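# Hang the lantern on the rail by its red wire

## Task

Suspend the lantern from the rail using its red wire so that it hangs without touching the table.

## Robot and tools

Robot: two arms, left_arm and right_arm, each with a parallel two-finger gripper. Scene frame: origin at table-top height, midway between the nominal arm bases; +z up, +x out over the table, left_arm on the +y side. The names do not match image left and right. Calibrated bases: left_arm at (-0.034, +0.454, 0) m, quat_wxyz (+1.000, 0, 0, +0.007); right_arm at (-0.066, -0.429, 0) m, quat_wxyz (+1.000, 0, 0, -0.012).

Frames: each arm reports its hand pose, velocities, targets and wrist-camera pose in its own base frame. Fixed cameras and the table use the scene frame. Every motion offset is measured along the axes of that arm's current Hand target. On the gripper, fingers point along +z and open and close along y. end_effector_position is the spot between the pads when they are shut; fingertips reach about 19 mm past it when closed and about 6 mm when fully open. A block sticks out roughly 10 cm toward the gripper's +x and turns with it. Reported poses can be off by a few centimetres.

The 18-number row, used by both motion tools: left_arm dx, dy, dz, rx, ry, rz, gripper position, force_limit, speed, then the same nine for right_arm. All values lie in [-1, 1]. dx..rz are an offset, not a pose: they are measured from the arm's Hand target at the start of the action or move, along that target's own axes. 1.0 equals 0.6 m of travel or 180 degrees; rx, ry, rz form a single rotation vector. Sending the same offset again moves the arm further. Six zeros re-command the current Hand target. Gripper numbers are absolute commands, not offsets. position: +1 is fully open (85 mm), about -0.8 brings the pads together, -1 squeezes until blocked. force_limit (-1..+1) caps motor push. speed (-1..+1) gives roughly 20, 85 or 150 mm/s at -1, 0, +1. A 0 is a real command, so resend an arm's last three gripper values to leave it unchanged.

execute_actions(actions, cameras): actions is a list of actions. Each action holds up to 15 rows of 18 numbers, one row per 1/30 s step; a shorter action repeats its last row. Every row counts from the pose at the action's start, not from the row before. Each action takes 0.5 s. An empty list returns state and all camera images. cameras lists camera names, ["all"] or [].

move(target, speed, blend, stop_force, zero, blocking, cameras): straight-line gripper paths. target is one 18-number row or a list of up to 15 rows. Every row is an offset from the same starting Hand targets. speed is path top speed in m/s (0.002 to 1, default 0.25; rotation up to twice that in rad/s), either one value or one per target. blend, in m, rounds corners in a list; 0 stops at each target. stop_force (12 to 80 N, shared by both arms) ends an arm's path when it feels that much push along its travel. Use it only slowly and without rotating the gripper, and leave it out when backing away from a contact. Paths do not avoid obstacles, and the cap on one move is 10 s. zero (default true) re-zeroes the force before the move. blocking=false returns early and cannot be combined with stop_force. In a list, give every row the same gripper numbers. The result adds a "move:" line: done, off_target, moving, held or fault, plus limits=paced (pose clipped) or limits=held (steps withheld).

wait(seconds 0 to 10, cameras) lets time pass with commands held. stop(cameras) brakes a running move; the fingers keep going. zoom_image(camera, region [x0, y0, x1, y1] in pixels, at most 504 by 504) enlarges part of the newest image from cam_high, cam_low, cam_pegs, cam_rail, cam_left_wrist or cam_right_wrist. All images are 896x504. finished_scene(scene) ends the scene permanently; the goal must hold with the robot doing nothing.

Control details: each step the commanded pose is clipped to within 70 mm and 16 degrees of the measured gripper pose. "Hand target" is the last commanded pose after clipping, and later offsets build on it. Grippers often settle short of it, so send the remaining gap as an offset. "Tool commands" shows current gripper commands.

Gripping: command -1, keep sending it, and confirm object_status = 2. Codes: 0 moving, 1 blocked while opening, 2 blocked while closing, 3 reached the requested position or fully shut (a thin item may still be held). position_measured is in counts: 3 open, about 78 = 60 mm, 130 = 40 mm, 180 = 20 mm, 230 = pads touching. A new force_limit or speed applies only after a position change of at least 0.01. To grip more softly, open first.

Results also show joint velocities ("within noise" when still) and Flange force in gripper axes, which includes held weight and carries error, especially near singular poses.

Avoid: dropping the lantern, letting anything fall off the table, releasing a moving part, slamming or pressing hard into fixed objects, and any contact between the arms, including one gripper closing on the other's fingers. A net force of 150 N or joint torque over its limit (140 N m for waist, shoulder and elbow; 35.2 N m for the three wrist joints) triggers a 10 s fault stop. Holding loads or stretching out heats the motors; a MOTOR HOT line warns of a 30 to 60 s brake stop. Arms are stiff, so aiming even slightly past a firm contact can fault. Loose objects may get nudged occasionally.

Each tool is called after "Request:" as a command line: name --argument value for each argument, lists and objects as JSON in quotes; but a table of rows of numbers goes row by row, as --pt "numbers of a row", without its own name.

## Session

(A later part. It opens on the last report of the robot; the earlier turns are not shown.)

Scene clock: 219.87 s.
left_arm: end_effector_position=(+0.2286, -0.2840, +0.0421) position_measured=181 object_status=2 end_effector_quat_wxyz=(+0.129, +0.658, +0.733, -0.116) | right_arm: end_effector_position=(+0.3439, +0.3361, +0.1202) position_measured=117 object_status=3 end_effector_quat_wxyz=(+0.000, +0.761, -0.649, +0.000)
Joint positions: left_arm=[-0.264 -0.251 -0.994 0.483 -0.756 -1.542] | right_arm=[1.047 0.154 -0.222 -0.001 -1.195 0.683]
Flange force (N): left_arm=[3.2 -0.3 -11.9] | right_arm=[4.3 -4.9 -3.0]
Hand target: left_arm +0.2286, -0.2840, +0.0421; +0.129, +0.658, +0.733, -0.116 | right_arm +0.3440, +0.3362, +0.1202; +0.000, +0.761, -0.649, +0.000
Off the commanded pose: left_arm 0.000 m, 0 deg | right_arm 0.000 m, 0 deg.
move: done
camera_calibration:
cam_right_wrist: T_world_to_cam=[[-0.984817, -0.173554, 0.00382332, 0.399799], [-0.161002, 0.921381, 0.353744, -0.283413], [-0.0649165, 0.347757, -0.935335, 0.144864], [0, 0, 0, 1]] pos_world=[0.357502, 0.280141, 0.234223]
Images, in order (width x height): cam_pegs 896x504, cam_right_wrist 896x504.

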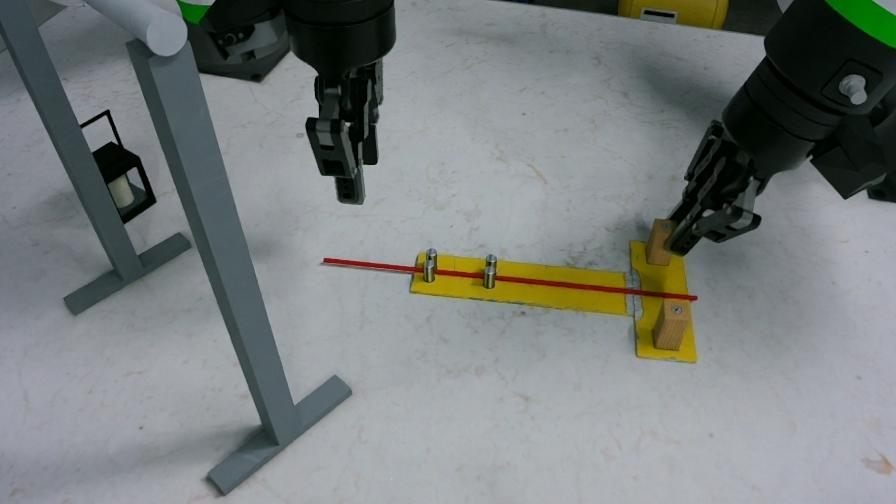

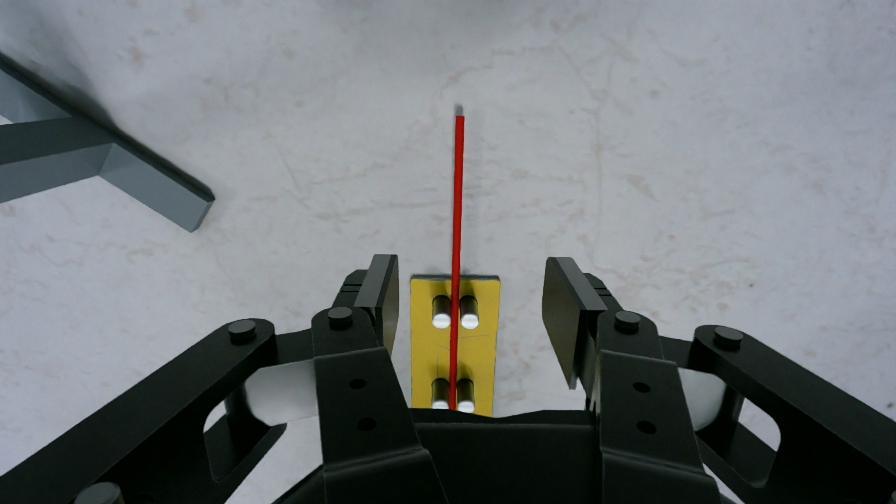

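Request:
move --target '[0,0,0,0,0,0,-1,-1,-1,-0.0007,-0.002,0.1645,0,0,0,0.1,0.3,-0.5]' --speed 0.1

Request:
execute_actions --actions '[[[0,0,0,0,0,0,-1,-1,-1,0,0,0,0,0,0,-1,0.3,-1]],[[0,0,0,0,0,0,-1,-1,-1,0,0,0,0,0,0,-1,0.3,-1]],[[0,0,0,0,0,0,-1,-1,-1,0,0,0,0,0,0,-1,0.3,-1]],[[0,0,0,0,0,0,-1,-1,-1,0,0,0,0,0,0,-1,0.3,-1]]]' --cameras '["cam_pegs","cam_right_wrist"]'

Scene clock: 229.17 s.
left_arm: end_effector_position=(+0.2286, -0.2840, +0.0421) position_measured=181 object_status=2 end_effector_quat_wxyz=(+0.129, +0.658, +0.733, -0.116) | right_arm: end_effector_position=(+0.3450, +0.3368, +0.0215) position_measured=117 object_status=3 end_effector_quat_wxyz=(+0.000, +0.761, -0.649, +0.000)
Joint positions: left_arm=[-0.264 -0.251 -0.994 0.483 -0.756 -1.542] | right_arm=[1.046 0.275 -0.333 -0.001 -0.962 0.684]
Flange force (N): left_arm=[4.0 -0.4 -12.6] | right_arm=[4.2 -5.4 -3.2]
Hand target: left_arm +0.2286, -0.2840, +0.0421; +0.129, +0.658, +0.733, -0.116 | right_arm +0.3451, +0.3368, +0.0215; +0.000, +0.761, -0.649, +0.000
Off the commanded pose: left_arm 0.000 m, 0 deg | right_arm 0.000 m, 0 deg.
move: done

Scene clock: 231.73 s.
left_arm: end_effector_position=(+0.2286, -0.2840, +0.0421) position_measured=181 object_status=2 end_effector_quat_wxyz=(+0.129, +0.658, +0.733, -0.116) | right_arm: end_effector_position=(+0.3451, +0.3368, +0.0215) position_measured=225 object_status=0 end_effector_quat_wxyz=(+0.000, +0.761, -0.649, +0.000)
Joint positions: left_arm=[-0.264 -0.251 -0.994 0.483 -0.756 -1.542] | right_arm=[1.046 0.275 -0.333 -0.001 -0.962 0.684]
Flange force (N): left_arm=[3.9 -0.5 -12.0] | right_arm=[4.0 -5.7 -3.4]
Flange force at the end of the 1st action (N): left_arm=[4.3 -0.4 -12.8] | right_arm=[4.1 -5.3 -3.2]
Flange force at the end of the 2nd action (N): left_arm=[3.6 -0.4 -12.5] | right_arm=[3.9 -5.7 -3.1]
Flange force at the end of the 3rd action (N): left_arm=[3.0 -0.4 -11.9] | right_arm=[4.0 -5.5 -3.2]
Hand target: left_arm +0.2286, -0.2840, +0.0421; +0.129, +0.658, +0.733, -0.116 | right_arm +0.3451, +0.3368, +0.0215; +0.000, +0.761, -0.649, +0.000
Off the commanded pose: left_arm 0.000 m, 0 deg | right_arm 0.000 m, 0 deg.
camera_calibration:
cam_right_wrist: T_world_to_cam=[[-0.984816, -0.173559, 0.0037849, 0.401485], [-0.161005, 0.921302, 0.353949, -0.248955], [-0.0649181, 0.347966, -0.935257, 0.0523128], [0, 0, 0, 1]] pos_world=[0.358702, 0.280841, 0.135524]
Images, in order (width x height): cam_pegs 896x504, cam_right_wrist 896x504.

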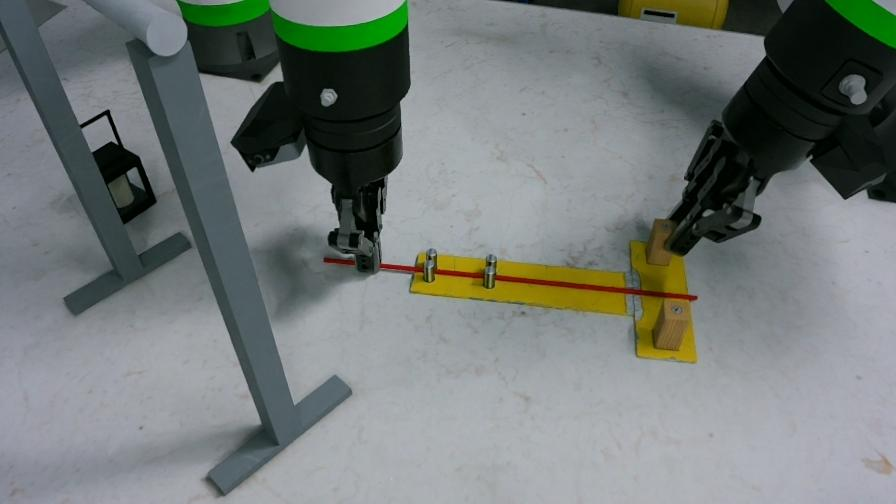

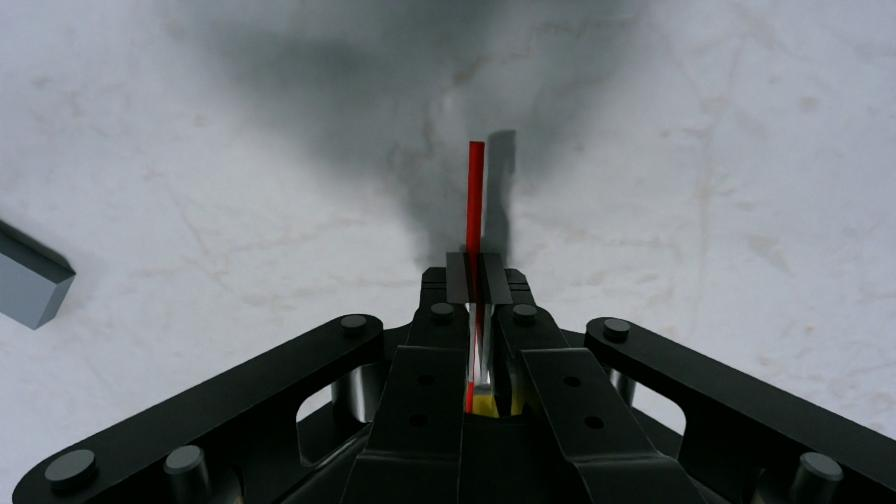

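Request:
move --pt "0 0 0 0 0 0 -1 -1 -1 -0.0117 0.044 -0.0083 0 0 0.1667 -1 0.3 -1" --pt "0 0 0 0 0 0 -1 -1 -1 -0.0418 0.074 -0.0083 0 0 0.3333 -1 0.3 -1" --speed 0.15 --blend 0.008 --cameras '["cam_pegs","cam_right_wrist"]'

Scene clock: 244.30 s.
left_arm: end_effector_position=(+0.2285, -0.2840, +0.0421) position_measured=181 object_status=2 end_effector_quat_wxyz=(+0.129, +0.658, +0.733, -0.116) | right_arm: end_effector_position=(+0.2973, +0.3546, +0.0265) position_measured=225 object_status=2 end_effector_quat_wxyz=(+0.000, -0.335, +0.942, +0.000)
Joint positions: left_arm=[-0.264 -0.251 -0.994 0.483 -0.756 -1.542] | right_arm=[1.158 0.224 -0.385 -0.001 -0.961 -0.474]
Flange force (N): left_arm=[4.1 0.1 -7.2] | right_arm=[-3.5 -9.8 -3.2]
Hand target: left_arm +0.2286, -0.2840, +0.0421; +0.129, +0.658, +0.733, -0.116 | right_arm +0.2973, +0.3546, +0.0265; +0.000, -0.335, +0.942, +0.000
Off the commanded pose: left_arm 0.000 m, 0 deg | right_arm 0.000 m, 0 deg.
move: done
camera_calibration:
cam_right_wrist: T_world_to_cam=[[-0.642738, 0.766072, 0.0046498, -0.077462], [0.717681, 0.599993, 0.353472, -0.422047], [0.267995, 0.230527, -0.935434, -0.00963865], [0, 0, 0, 1]] pos_world=[0.255691, 0.314789, 0.140526]
Images, in order (width x height): cam_pegs 896x504, cam_right_wrist 896x504.

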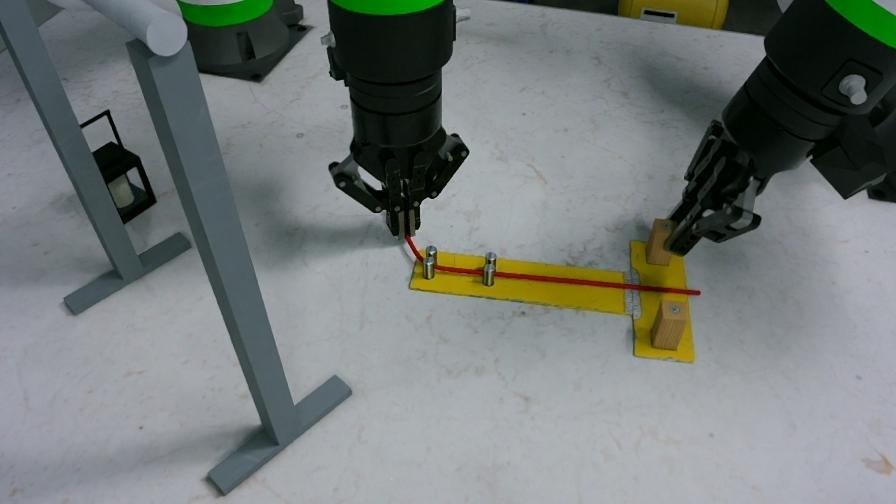

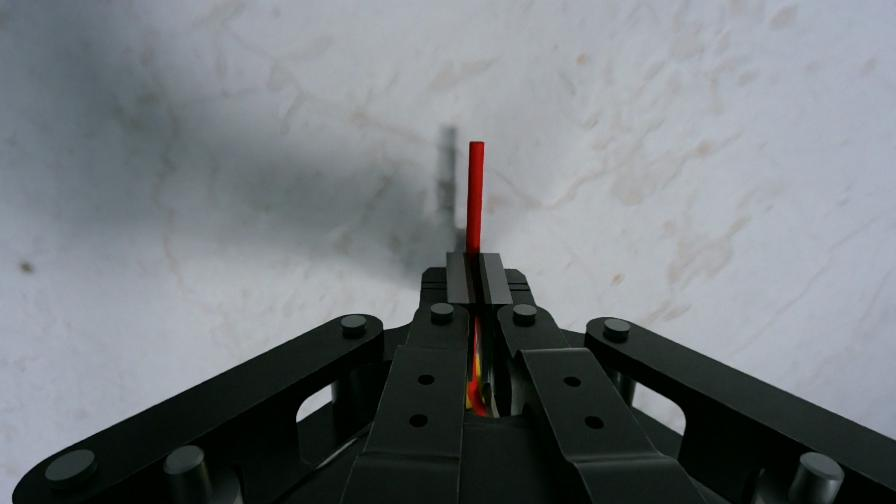

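Request:
move --pt "0 0 0 0 0 0 -1 -1 -1 -0.0098 0.0377 0 0 0 0.1667 -1 0.3 -1" --pt "0 0 0 0 0 0 -1 -1 -1 -0.0348 0.0628 0 0 0 0.3333 -1 0.3 -1" --pt "0 0 0 0 0 0 -1 -1 -1 -0.066 0.0713 0 0 0 0.5 -1 0.3 -1" --speed 0.15 --blend 0.008 --cameras '["cam_pegs","cam_right_wrist","cam_high"]'

Request:
zoom_image --camera "cam_pegs" --region '[370, 180, 570, 320]'

Scene clock: 254.70 s.
left_arm: end_effector_position=(+0.2286, -0.2840, +0.0421) position_measured=181 object_status=2 end_effector_quat_wxyz=(+0.129, +0.658, +0.733, -0.116) | right_arm: end_effector_position=(+0.3010, +0.4127, +0.0266) position_measured=225 object_status=2 end_effector_quat_wxyz=(+0.000, +0.430, +0.903, +0.000)
Joint positions: left_arm=[-0.264 -0.251 -0.994 0.483 -0.756 -1.542] | right_arm=[1.198 0.33 -0.245 -0.001 -0.995 -2.085]
Flange force (N): left_arm=[8.6 0.6 -9.0] | right_arm=[-13.4 -3.2 -3.4]
Hand target: left_arm +0.2286, -0.2840, +0.0421; +0.129, +0.658, +0.733, -0.116 | right_arm +0.3010, +0.4127, +0.0266; +0.000, +0.430, +0.903, +0.000
Off the commanded pose: left_arm 0.000 m, 0 deg | right_arm 0.000 m, 0 deg.
move: done
camera_calibration:
cam_right_wrist: T_world_to_cam=[[0.766165, 0.642629, 0.00436413, -0.492768], [0.600253, -0.718036, 0.352308, 0.119662], [0.229537, -0.267307, -0.935874, 0.193112], [0, 0, 0, 1]] pos_world=[0.261388, 0.454209, 0.140721]
Images, in order (width x height): cam_high 896x504, cam_pegs 896x504, cam_right_wrist 896x504.

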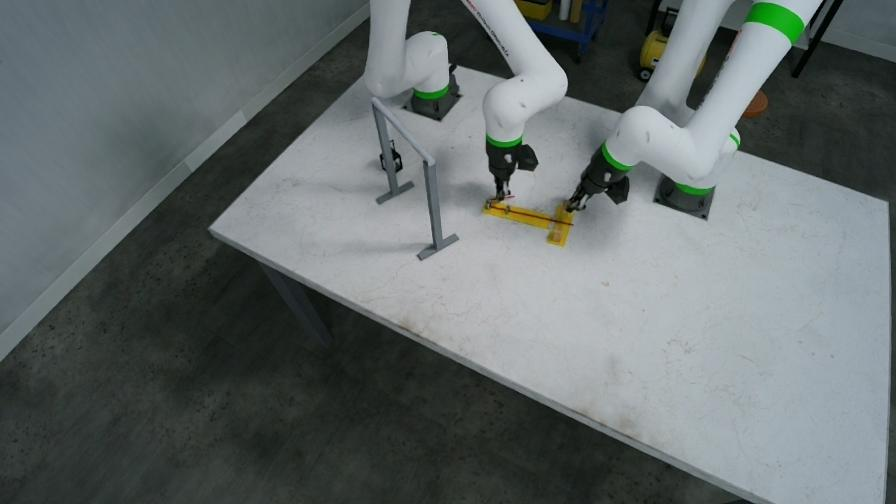

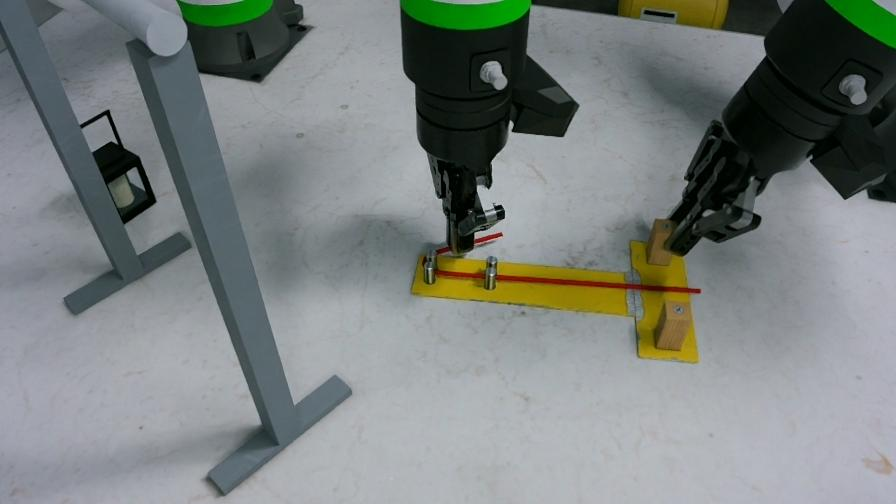

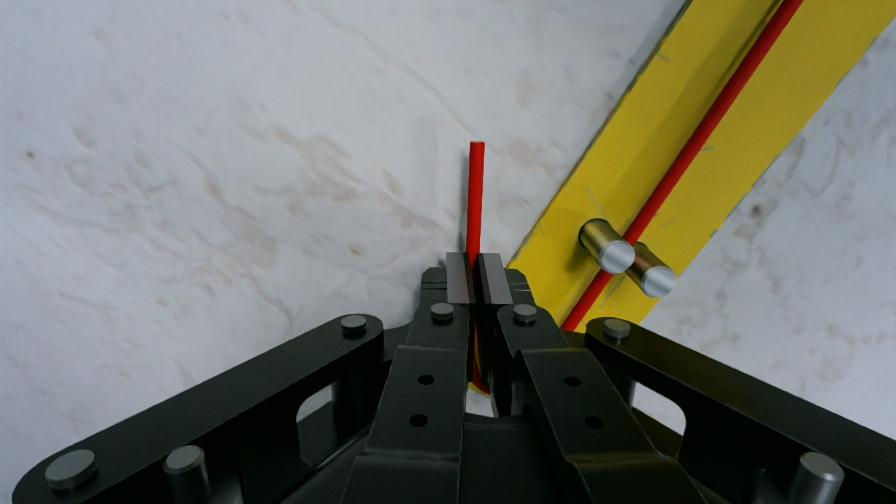

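Scaled by 2.520.

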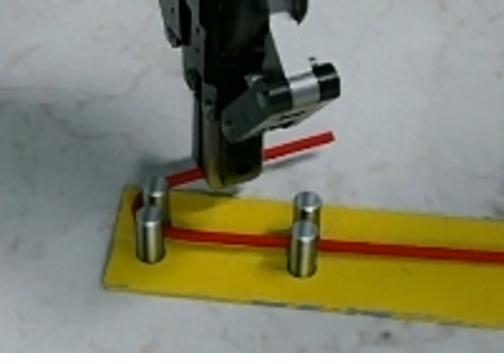

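Request:
move --target '[0,0,0,0,0,0,-1,-1,-1,-0.0008,0.01,0,0,0,0.0556,-1,0.3,-1]' --speed 0.15

Request:
execute_actions --actions '[[[0,0,0,0,0,0,-1,-1,-1,0,0,0,0,0,0,-0.5,0.3,-1]],[[0,0,0,0,0,0,-1,-1,-1,0,0,0,0,0,0,-0.5,0.3,-1]]]'

Request:
move --target '[0,0,0,0,0,0,-1,-1,-1,0,0,-0.2,0,0,0,-0.5,0.3,-1]' --speed 0.15 --cameras '["cam_pegs","cam_right_wrist","cam_left_wrist"]'

Request:
zoom_image --camera "cam_pegs" --region '[370, 180, 570, 320]'

Scene clock: 262.10 s.
left_arm: end_effector_position=(+0.2286, -0.2840, +0.0421) position_measured=181 object_status=2 end_effector_quat_wxyz=(+0.129, +0.658, +0.733, -0.116) | right_arm: end_effector_position=(+0.3060, +0.4161, +0.0266) position_measured=225 object_status=2 end_effector_quat_wxyz=(+0.000, +0.507, +0.862, +0.000)
Joint positions: left_arm=[-0.264 -0.251 -0.994 0.483 -0.756 -1.542] | right_arm=[1.191 0.343 -0.228 -0.001 -1 -2.253]
Flange force (N): left_arm=[7.8 2.1 -8.2] | right_arm=[-11.7 -0.7 -3.2]
Hand target: left_arm +0.2286, -0.2840, +0.0421; +0.129, +0.658, +0.733, -0.116 | right_arm +0.3059, +0.4162, +0.0266; +0.000, +0.507, +0.862, +0.000
Off the commanded pose: left_arm 0.000 m, 0 deg | right_arm 0.000 m, 0 deg.
move: done

Scene clock: 263.30 s.
left_arm: end_effector_position=(+0.2286, -0.2840, +0.0421) position_measured=181 object_status=2 end_effector_quat_wxyz=(+0.129, +0.658, +0.733, -0.116) | right_arm: end_effector_position=(+0.3059, +0.4162, +0.0266) position_measured=192 object_status=3 end_effector_quat_wxyz=(+0.000, +0.507, +0.862, +0.000)
Joint positions: left_arm=[-0.264 -0.251 -0.994 0.483 -0.756 -1.542] | right_arm=[1.191 0.343 -0.228 0 -1 -2.253]
Flange force (N): left_arm=[2.1 2.0 -1.9] | right_arm=[-4.8 3.6 -3.0]
Flange force at the end of the 1st action (N): left_arm=[4.6 2.7 -3.6] | right_arm=[-5.6 3.2 -3.0]
Hand target: left_arm +0.2286, -0.2840, +0.0421; +0.129, +0.658, +0.733, -0.116 | right_arm +0.3059, +0.4162, +0.0266; +0.000, +0.507, +0.862, +0.000
Off the commanded pose: left_arm 0.000 m, 0 deg | right_arm 0.000 m, 0 deg.

Scene clock: 264.43 s.
left_arm: end_effector_position=(+0.2286, -0.2840, +0.0421) position_measured=181 object_status=2 end_effector_quat_wxyz=(+0.129, +0.658, +0.733, -0.116) | right_arm: end_effector_position=(+0.3060, +0.4160, +0.1467) position_measured=192 object_status=3 end_effector_quat_wxyz=(+0.000, +0.507, +0.862, +0.000)
Joint positions: left_arm=[-0.264 -0.251 -0.994 0.483 -0.756 -1.542] | right_arm=[1.191 0.218 -0.08 0 -1.272 -2.253]
Flange force (N): left_arm=[1.3 2.2 -1.8] | right_arm=[-4.2 5.0 -2.9]
Hand target: left_arm +0.2286, -0.2840, +0.0421; +0.129, +0.658, +0.733, -0.116 | right_arm +0.3060, +0.4160, +0.1466; +0.000, +0.507, +0.862, +0.000
Off the commanded pose: left_arm 0.000 m, 0 deg | right_arm 0.000 m, 0 deg.
move: done
camera_calibration:
cam_left_wrist: T_world_to_cam=[[0.991879, 0.126882, 0.00874396, -0.185201], [0.0933883, -0.77327, 0.627162, -0.245059], [0.0863368, -0.621252, -0.77884, -0.0313812], [0, 0, 0, 1]] pos_world=[0.209292, -0.185494, 0.13087]
cam_right_wrist: T_world_to_cam=[[0.86611, 0.499833, 0.00451809, -0.470386], [0.466414, -0.811385, 0.352295, 0.156601], [0.179755, -0.303019, -0.935878, 0.335371], [0, 0, 0, 1]] pos_world=[0.27408, 0.463802, 0.260822]
Images, in order (width x height): cam_pegs 896x504, cam_left_wrist 896x504, cam_right_wrist 896x504.

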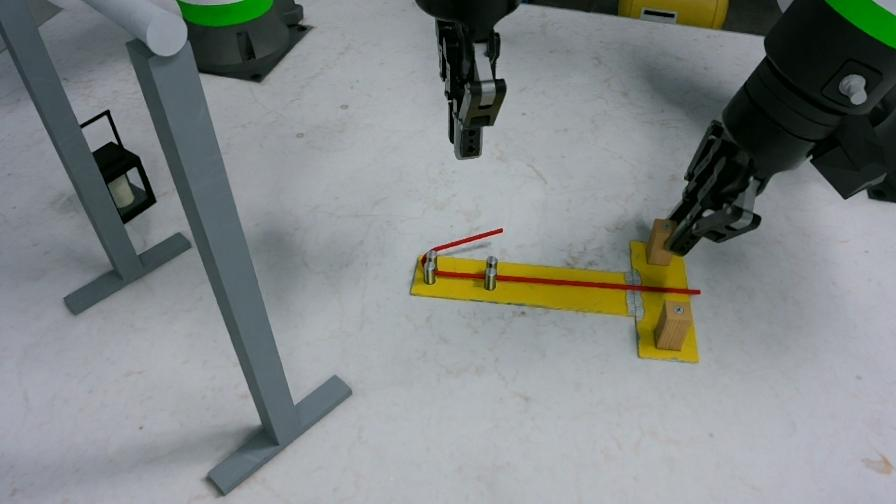

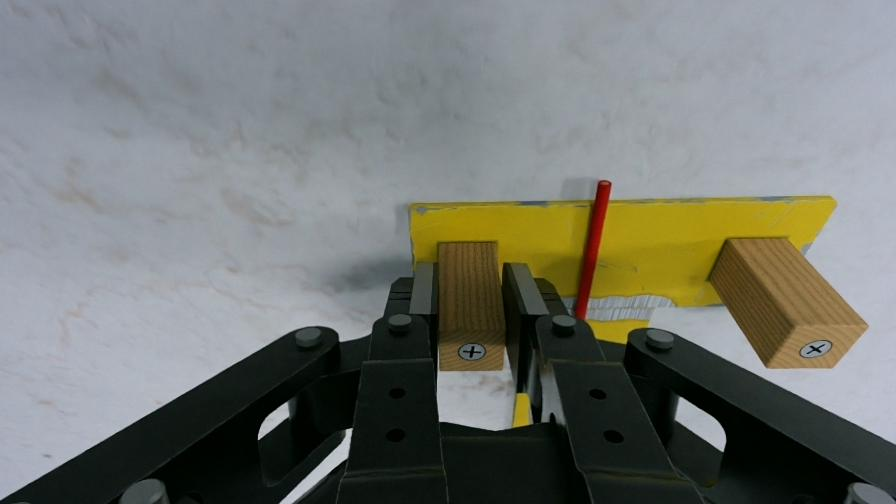

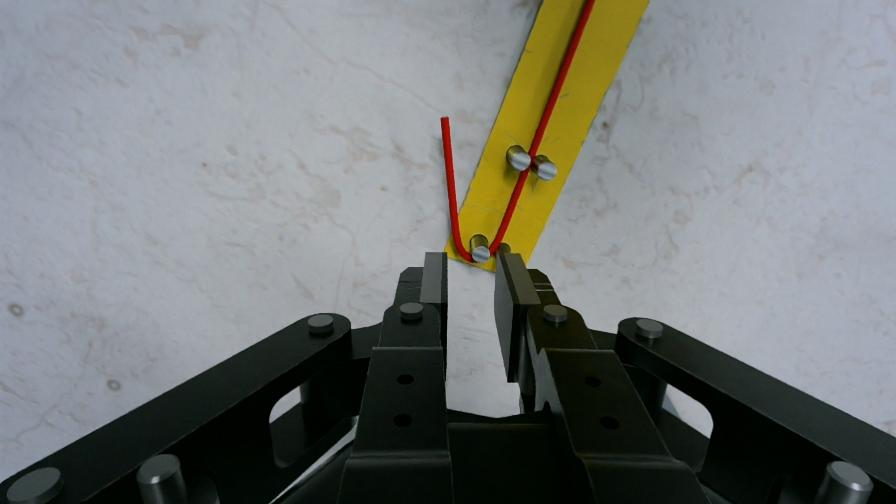

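Scaled by 2.520.

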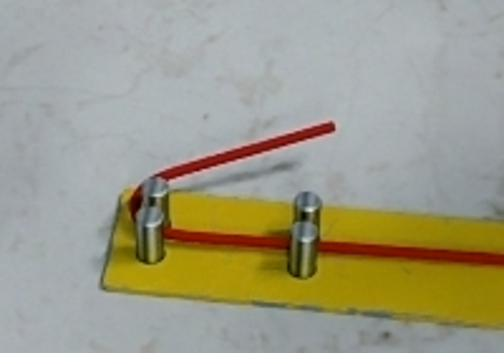

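Request:
move --target '[0,0,0,0,0,0,-1,-1,-1,0,-0.005,0.2053,0,0,-0.032,-0.5,0.3,-1]' --speed 0.1

Request:
execute_actions --actions '[[[0,0,0,0,0,0,-1,-1,-1,0,0,0,0,0,0,-1,0.3,-1]],[[0,0,0,0,0,0,-1,-1,-1,0,0,0,0,0,0,-1,0.3,-1]]]' --cameras '["cam_pegs","cam_right_wrist"]'

Request:
zoom_image --camera "cam_pegs" --region '[370, 180, 570, 320]'

Scene clock: 297.20 s.
left_arm: end_effector_position=(+0.2286, -0.2840, +0.0421) position_measured=181 object_status=2 end_effector_quat_wxyz=(+0.129, +0.658, +0.733, -0.116) | right_arm: end_effector_position=(+0.3033, +0.4147, +0.0234) position_measured=192 object_status=3 end_effector_quat_wxyz=(+0.000, +0.463, +0.887, +0.000)
Joint positions: left_arm=[-0.264 -0.251 -0.994 0.483 -0.756 -1.542] | right_arm=[1.195 0.341 -0.239 -0.001 -0.99 -2.157]
Flange force (N): left_arm=[2.4 1.0 -2.3] | right_arm=[-4.9 3.6 -3.5]
Hand target: left_arm +0.2286, -0.2840, +0.0421; +0.129, +0.658, +0.733, -0.116 | right_arm +0.3033, +0.4147, +0.0234; +0.000, +0.463, +0.887, +0.000
Off the commanded pose: left_arm 0.000 m, 0 deg | right_arm 0.000 m, 0 deg.
move: done

Scene clock: 298.40 s.
left_arm: end_effector_position=(+0.2286, -0.2840, +0.0421) position_measured=181 object_status=2 end_effector_quat_wxyz=(+0.129, +0.658, +0.733, -0.116) | right_arm: end_effector_position=(+0.3033, +0.4147, +0.0234) position_measured=224 object_status=2 end_effector_quat_wxyz=(+0.000, +0.463, +0.887, +0.000)
Joint positions: left_arm=[-0.264 -0.251 -0.994 0.483 -0.756 -1.542] | right_arm=[1.195 0.341 -0.239 -0.001 -0.99 -2.157]
Flange force (N): left_arm=[2.1 1.8 -3.0] | right_arm=[-5.3 1.3 -3.7]
Flange force at the end of the 1st action (N): left_arm=[1.8 2.3 -1.1] | right_arm=[-3.5 2.6 -3.3]
Hand target: left_arm +0.2286, -0.2840, +0.0421; +0.129, +0.658, +0.733, -0.116 | right_arm +0.3033, +0.4147, +0.0234; +0.000, +0.463, +0.887, +0.000
Off the commanded pose: left_arm 0.000 m, 0 deg | right_arm 0.000 m, 0 deg.
camera_calibration:
cam_right_wrist: T_world_to_cam=[[0.811548, 0.58427, 0.00430187, -0.48531], [0.545581, -0.760403, 0.352321, 0.155029], [0.209122, -0.283578, -0.935869, 0.203076], [0, 0, 0, 1]] pos_world=[0.266804, 0.459024, 0.137521]
Images, in order (width x height): cam_pegs 896x504, cam_right_wrist 896x504.

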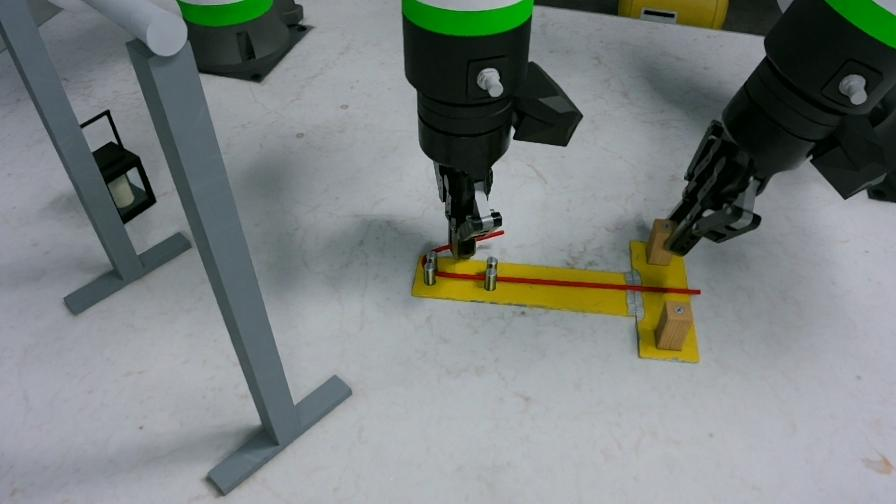

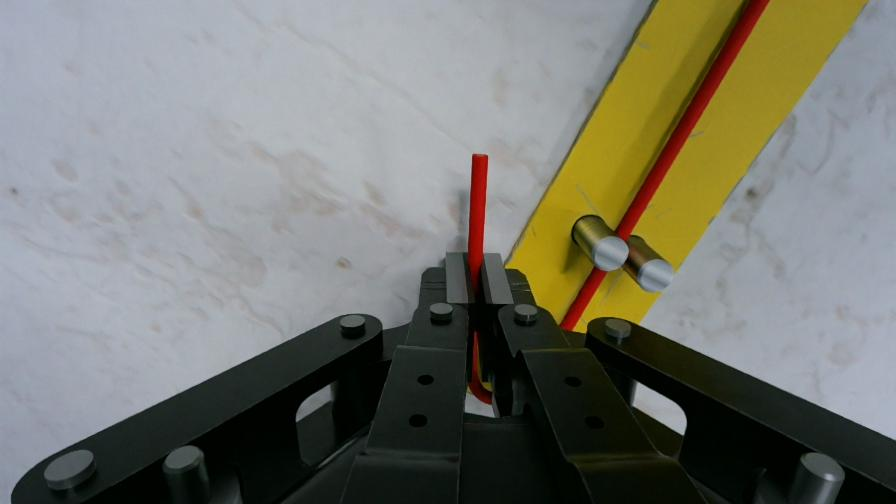

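Scaled by 2.520.

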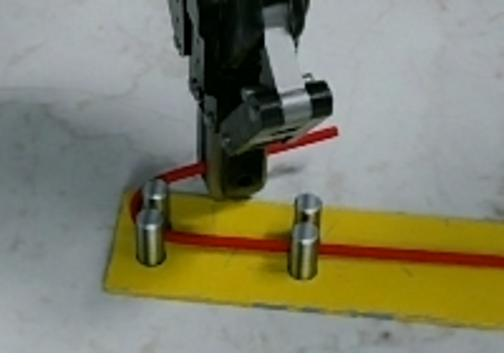

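Request:
move --pt "0 0 0 0 0 0 -1 -1 -1 0 0 -0.0067 0 0 0 -1 0.3 -1" --pt "0 0 0 0 0 0 -1 -1 -1 -0.1802 -0.0873 -0.0067 0 0 0 -1 0.3 -1" --speed 0.06 --cameras '["cam_pegs","cam_right_wrist"]'

Request:
zoom_image --camera "cam_pegs" --region '[250, 180, 570, 320]'

Scene clock: 307.17 s.
left_arm: end_effector_position=(+0.2286, -0.2840, +0.0421) position_measured=181 object_status=2 end_effector_quat_wxyz=(+0.129, +0.658, +0.733, -0.116) | right_arm: end_effector_position=(+0.3222, +0.2961, +0.0273) position_measured=224 object_status=2 end_effector_quat_wxyz=(+0.000, +0.463, +0.887, +0.000)
Joint positions: left_arm=[-0.264 -0.251 -0.994 0.483 -0.756 -1.542] | right_arm=[1.044 0.166 -0.454 -0.001 -0.951 -2.006]
Flange force (N): left_arm=[2.5 0.9 -0.4] | right_arm=[-6.7 3.2 -3.1]
Hand target: left_arm +0.2286, -0.2840, +0.0421; +0.129, +0.658, +0.733, -0.116 | right_arm +0.3222, +0.2960, +0.0273; +0.000, +0.463, +0.887, +0.000
Off the commanded pose: left_arm 0.000 m, 0 deg | right_arm 0.000 m, 0 deg.
move: done
camera_calibration:
cam_right_wrist: T_world_to_cam=[[0.811535, 0.584287, 0.00435637, -0.431322], [0.545597, -0.760424, 0.35225, 0.0530962], [0.209128, -0.283486, -0.935896, 0.169084], [0, 0, 0, 1]] pos_world=[0.285704, 0.340325, 0.141421]
Images, in order (width x height): cam_pegs 896x504, cam_right_wrist 896x504.

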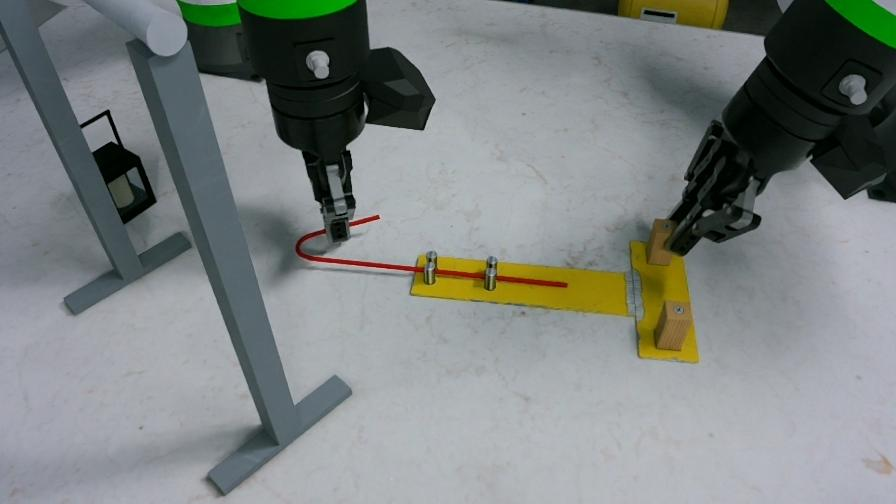

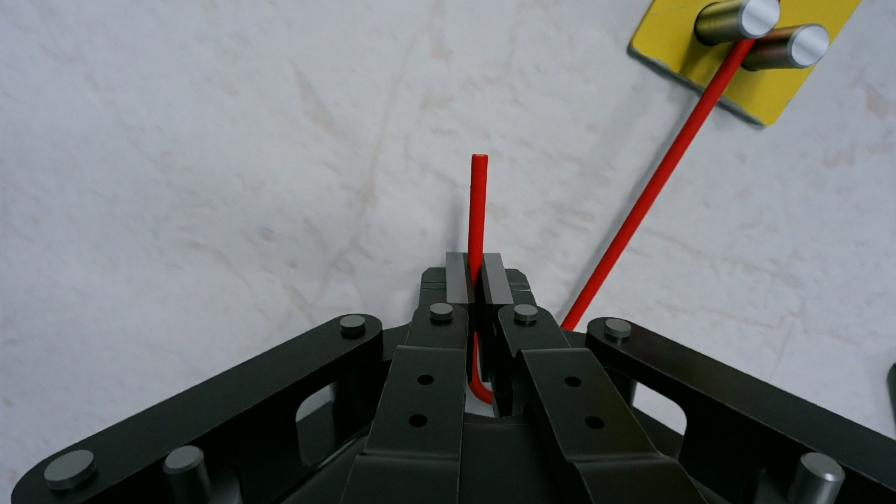

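Scaled by 1.575.

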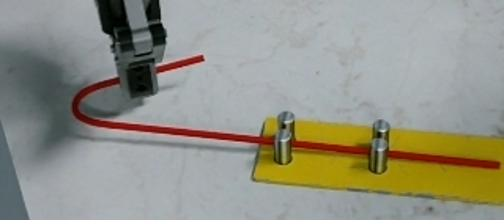

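Request:
execute_actions --actions '[[[0,0,0,0,0,0,-1,-1,-1,0,0,0,0,0,0,-0.5,0.3,-1]],[[0,0,0,0,0,0,-1,-1,-1,0,0,0,0,0,0,-0.5,0.3,-1]]]'

Request:
move --pt "0 0 0 0 0 0 -1 -1 -1 0 0 -0.1 0 0 0 -0.5 0.3 -1" --pt "0 0 0 0 0 0 -1 -1 -1 0.034 0.0705 -0.1717 0 0 -0.855 -0.5 0.3 -1" --speed 0.25 --blend 0.02 --cameras '["cam_pegs","cam_right_wrist"]'

Scene clock: 316.10 s.
left_arm: end_effector_position=(+0.2286, -0.2840, +0.0421) position_measured=181 object_status=2 end_effector_quat_wxyz=(+0.129, +0.658, +0.733, -0.116) | right_arm: end_effector_position=(+0.3222, +0.2961, +0.0273) position_measured=192 object_status=3 end_effector_quat_wxyz=(+0.000, +0.463, +0.887, +0.000)
Joint positions: left_arm=[-0.264 -0.251 -0.994 0.483 -0.756 -1.542] | right_arm=[1.044 0.166 -0.454 -0.001 -0.951 -2.006]
Flange force (N): left_arm=[2.4 1.4 -0.7] | right_arm=[-6.1 2.9 -3.2]
Flange force at the end of the 1st action (N): left_arm=[3.2 1.2 -0.6] | right_arm=[-6.7 3.3 -2.8]
Hand target: left_arm +0.2286, -0.2840, +0.0421; +0.129, +0.658, +0.733, -0.116 | right_arm +0.3222, +0.2960, +0.0273; +0.000, +0.463, +0.887, +0.000
Off the commanded pose: left_arm 0.000 m, 0 deg | right_arm 0.000 m, 0 deg.

Scene clock: 322.10 s.
left_arm: end_effector_position=(+0.2286, -0.2840, +0.0421) position_measured=181 object_status=2 end_effector_quat_wxyz=(+0.129, +0.658, +0.733, -0.116) | right_arm: end_effector_position=(+0.3452, +0.3369, +0.1303) position_measured=192 object_status=3 end_effector_quat_wxyz=(+0.000, +0.759, -0.651, +0.000)
Joint positions: left_arm=[-0.264 -0.251 -0.994 0.483 -0.756 -1.542] | right_arm=[1.046 0.148 -0.203 -0.001 -1.219 0.678]
Flange force (N): left_arm=[2.0 1.7 -1.2] | right_arm=[4.0 -5.5 -3.2]
Hand target: left_arm +0.2286, -0.2840, +0.0421; +0.129, +0.658, +0.733, -0.116 | right_arm +0.3452, +0.3369, +0.1303; +0.000, +0.759, -0.651, +0.000
Off the commanded pose: left_arm 0.000 m, 0 deg | right_arm 0.000 m, 0 deg.
move: done
camera_calibration:
cam_right_wrist: T_world_to_cam=[[-0.985836, -0.167668, 0.00379272, 0.399505], [-0.155497, 0.922277, 0.353873, -0.289766], [-0.062831, 0.348271, -0.935286, 0.153214], [0, 0, 0, 1]] pos_world=[0.358416, 0.280869, 0.244324]
Images, in order (width x height): cam_pegs 896x504, cam_right_wrist 896x504.

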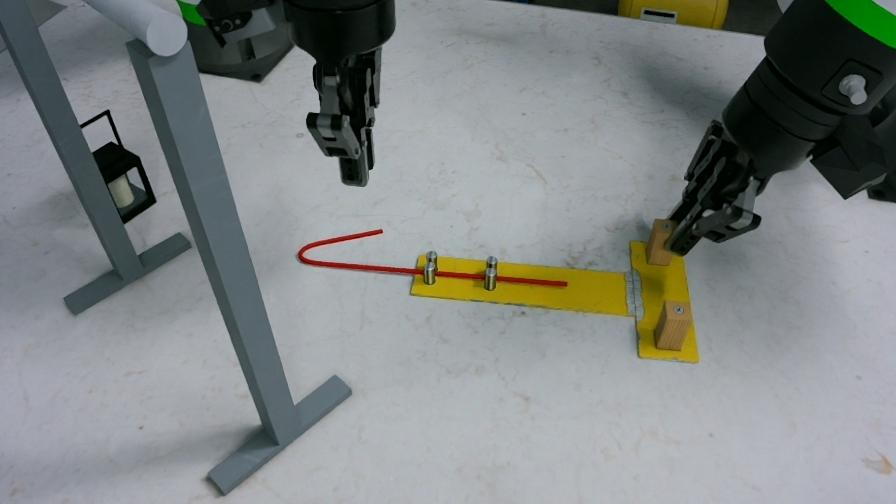

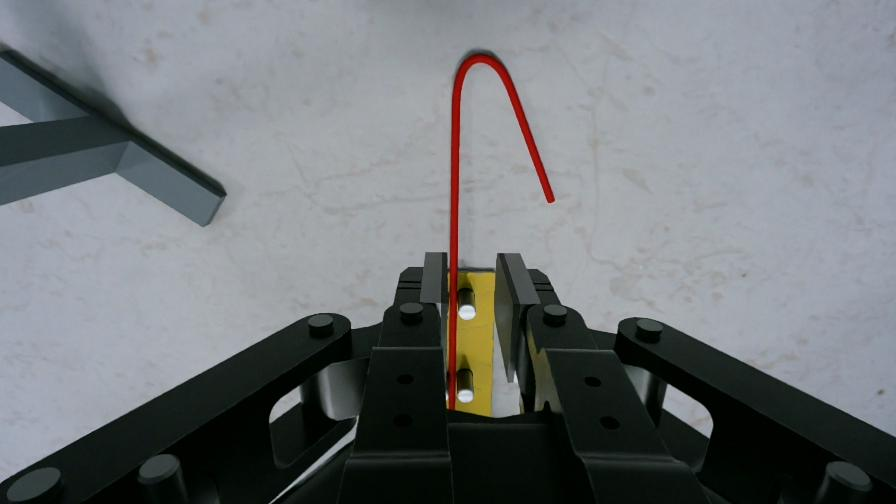

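Request:
move --target '[0,0,0,0,0,0,-1,-1,-1,0.0027,-0.0036,0.1813,0,0,0,-0.5,0.3,-1]' --speed 0.1

Request:
execute_actions --actions '[[[0,0,0,0,0,0,-1,-1,-1,0,0,0,0,0,0,-1,0.3,-1]],[[0,0,0,0,0,0,-1,-1,-1,0,0,0,0,0,0,-1,0.3,-1]]]' --cameras '["cam_pegs","cam_right_wrist"]'

Scene clock: 339.80 s.
left_arm: end_effector_position=(+0.2286, -0.2840, +0.0421) position_measured=181 object_status=2 end_effector_quat_wxyz=(+0.129, +0.658, +0.733, -0.116) | right_arm: end_effector_position=(+0.3475, +0.3357, +0.0215) position_measured=192 object_status=3 end_effector_quat_wxyz=(+0.000, +0.759, -0.651, +0.000)
Joint positions: left_arm=[-0.264 -0.251 -0.994 0.483 -0.756 -1.542] | right_arm=[1.04 0.277 -0.33 -0.001 -0.963 0.684]
Flange force (N): left_arm=[2.4 1.3 -0.6] | right_arm=[4.0 -5.0 -3.6]
Hand target: left_arm +0.2286, -0.2840, +0.0421; +0.129, +0.658, +0.733, -0.116 | right_arm +0.3476, +0.3357, +0.0216; +0.000, +0.759, -0.651, +0.000
Off the commanded pose: left_arm 0.000 m, 0 deg | right_arm 0.000 m, 0 deg.
move: done

Scene clock: 341.00 s.
left_arm: end_effector_position=(+0.2286, -0.2840, +0.0421) position_measured=181 object_status=2 end_effector_quat_wxyz=(+0.129, +0.658, +0.733, -0.116) | right_arm: end_effector_position=(+0.3476, +0.3357, +0.0216) position_measured=226 object_status=2 end_effector_quat_wxyz=(+0.000, +0.759, -0.651, +0.000)
Joint positions: left_arm=[-0.264 -0.251 -0.994 0.483 -0.756 -1.542] | right_arm=[1.04 0.277 -0.33 -0.001 -0.963 0.684]
Flange force (N): left_arm=[2.2 1.4 -0.5] | right_arm=[4.2 -5.4 -3.4]
Flange force at the end of the 1st action (N): left_arm=[2.2 1.5 -0.6] | right_arm=[4.0 -5.2 -2.9]
Hand target: left_arm +0.2286, -0.2840, +0.0421; +0.129, +0.658, +0.733, -0.116 | right_arm +0.3476, +0.3357, +0.0216; +0.000, +0.759, -0.651, +0.000
Off the commanded pose: left_arm 0.000 m, 0 deg | right_arm 0.000 m, 0 deg.
camera_calibration:
cam_right_wrist: T_world_to_cam=[[-0.985836, -0.167668, 0.00379272, 0.402082], [-0.155497, 0.922277, 0.353873, -0.24982], [-0.062831, 0.348271, -0.935286, 0.0521168], [0, 0, 0, 1]] pos_world=[0.360816, 0.279669, 0.135624]
Images, in order (width x height): cam_pegs 896x504, cam_right_wrist 896x504.

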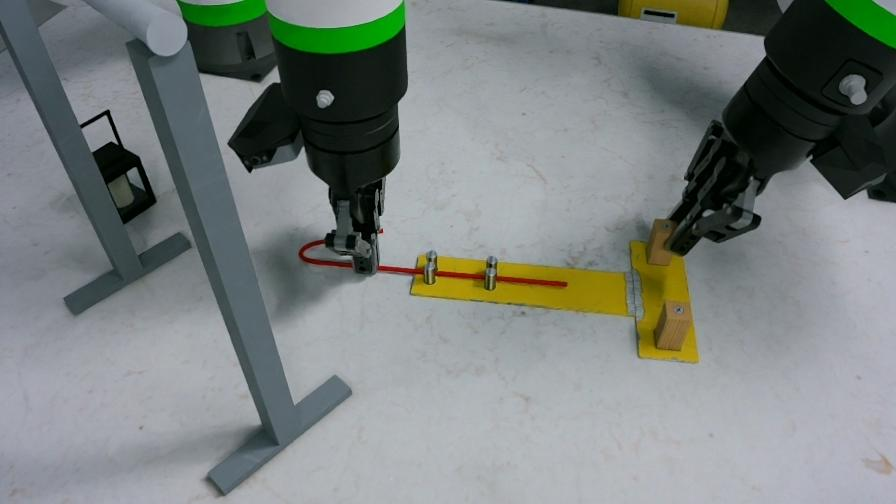

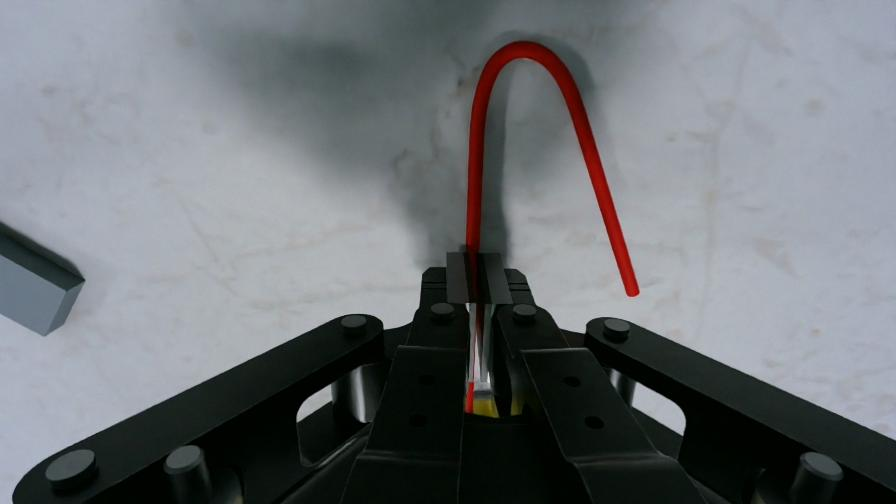

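Request:
move --pt "0 0 0 0 0 0 -1 -1 -1 -0.012 -0.0442 -0.0083 0 0 -0.1667 -1 0.3 -1" --pt "0 0 0 0 0 0 -1 -1 -1 -0.0418 -0.074 -0.0083 0 0 -0.3333 -1 0.3 -1" --speed 0.15 --blend 0.008 --cameras '["cam_pegs","cam_right_wrist"]'

Scene clock: 350.40 s.
left_arm: end_effector_position=(+0.2285, -0.2840, +0.0421) position_measured=181 object_status=2 end_effector_quat_wxyz=(+0.129, +0.658, +0.733, -0.116) | right_arm: end_effector_position=(+0.3876, +0.3673, +0.0266) position_measured=226 object_status=2 end_effector_quat_wxyz=(+0.000, +0.983, -0.184, +0.000)
Joint positions: left_arm=[-0.264 -0.251 -0.994 0.483 -0.756 -1.542] | right_arm=[1.004 0.381 -0.174 -0.001 -1.015 1.767]
Flange force (N): left_arm=[3.3 1.4 -2.2] | right_arm=[5.4 2.2 -2.8]
Hand target: left_arm +0.2286, -0.2840, +0.0421; +0.129, +0.658, +0.733, -0.116 | right_arm +0.3876, +0.3673, +0.0266; +0.000, +0.983, -0.184, +0.000
Off the commanded pose: left_arm 0.000 m, 0 deg | right_arm 0.000 m, 0 deg.
move: done
camera_calibration:
cam_right_wrist: T_world_to_cam=[[-0.34783, -0.937553, 0.00297578, 0.482343], [-0.876685, 0.32637, 0.353421, 0.223954], [-0.332322, 0.120322, -0.93546, 0.236466], [0, 0, 0, 1]] pos_world=[0.442693, 0.350679, 0.140619]
Images, in order (width x height): cam_pegs 896x504, cam_right_wrist 896x504.

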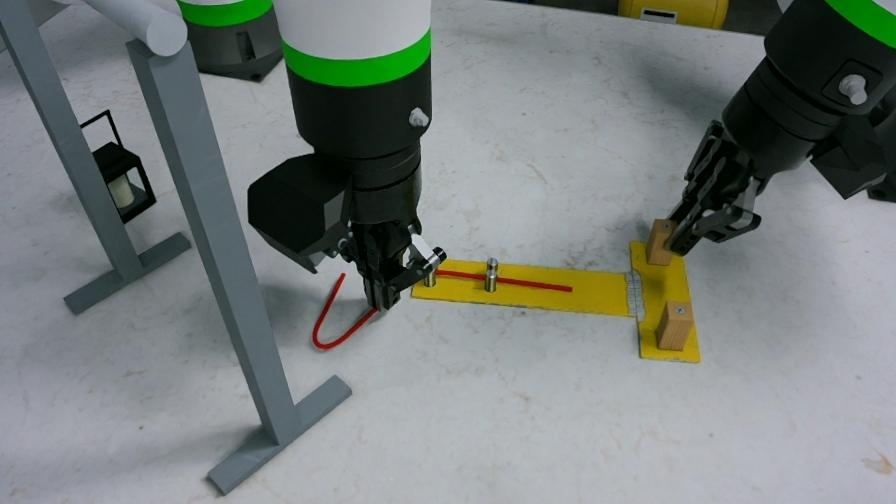

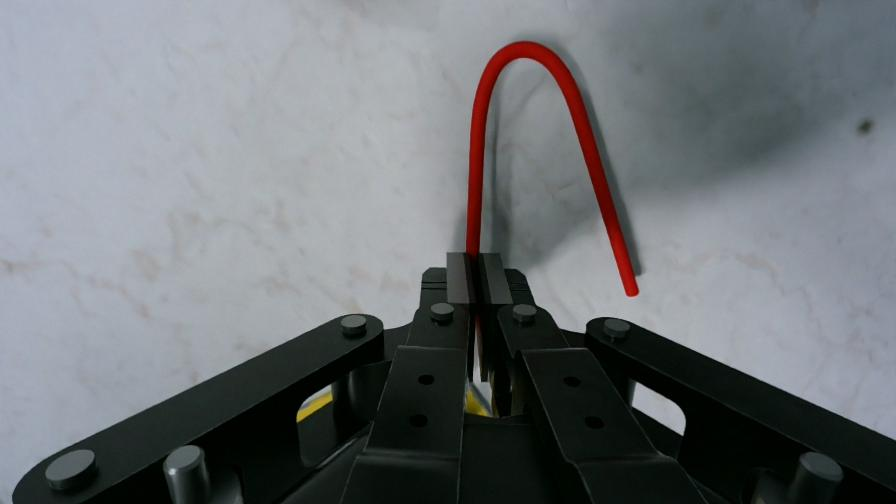

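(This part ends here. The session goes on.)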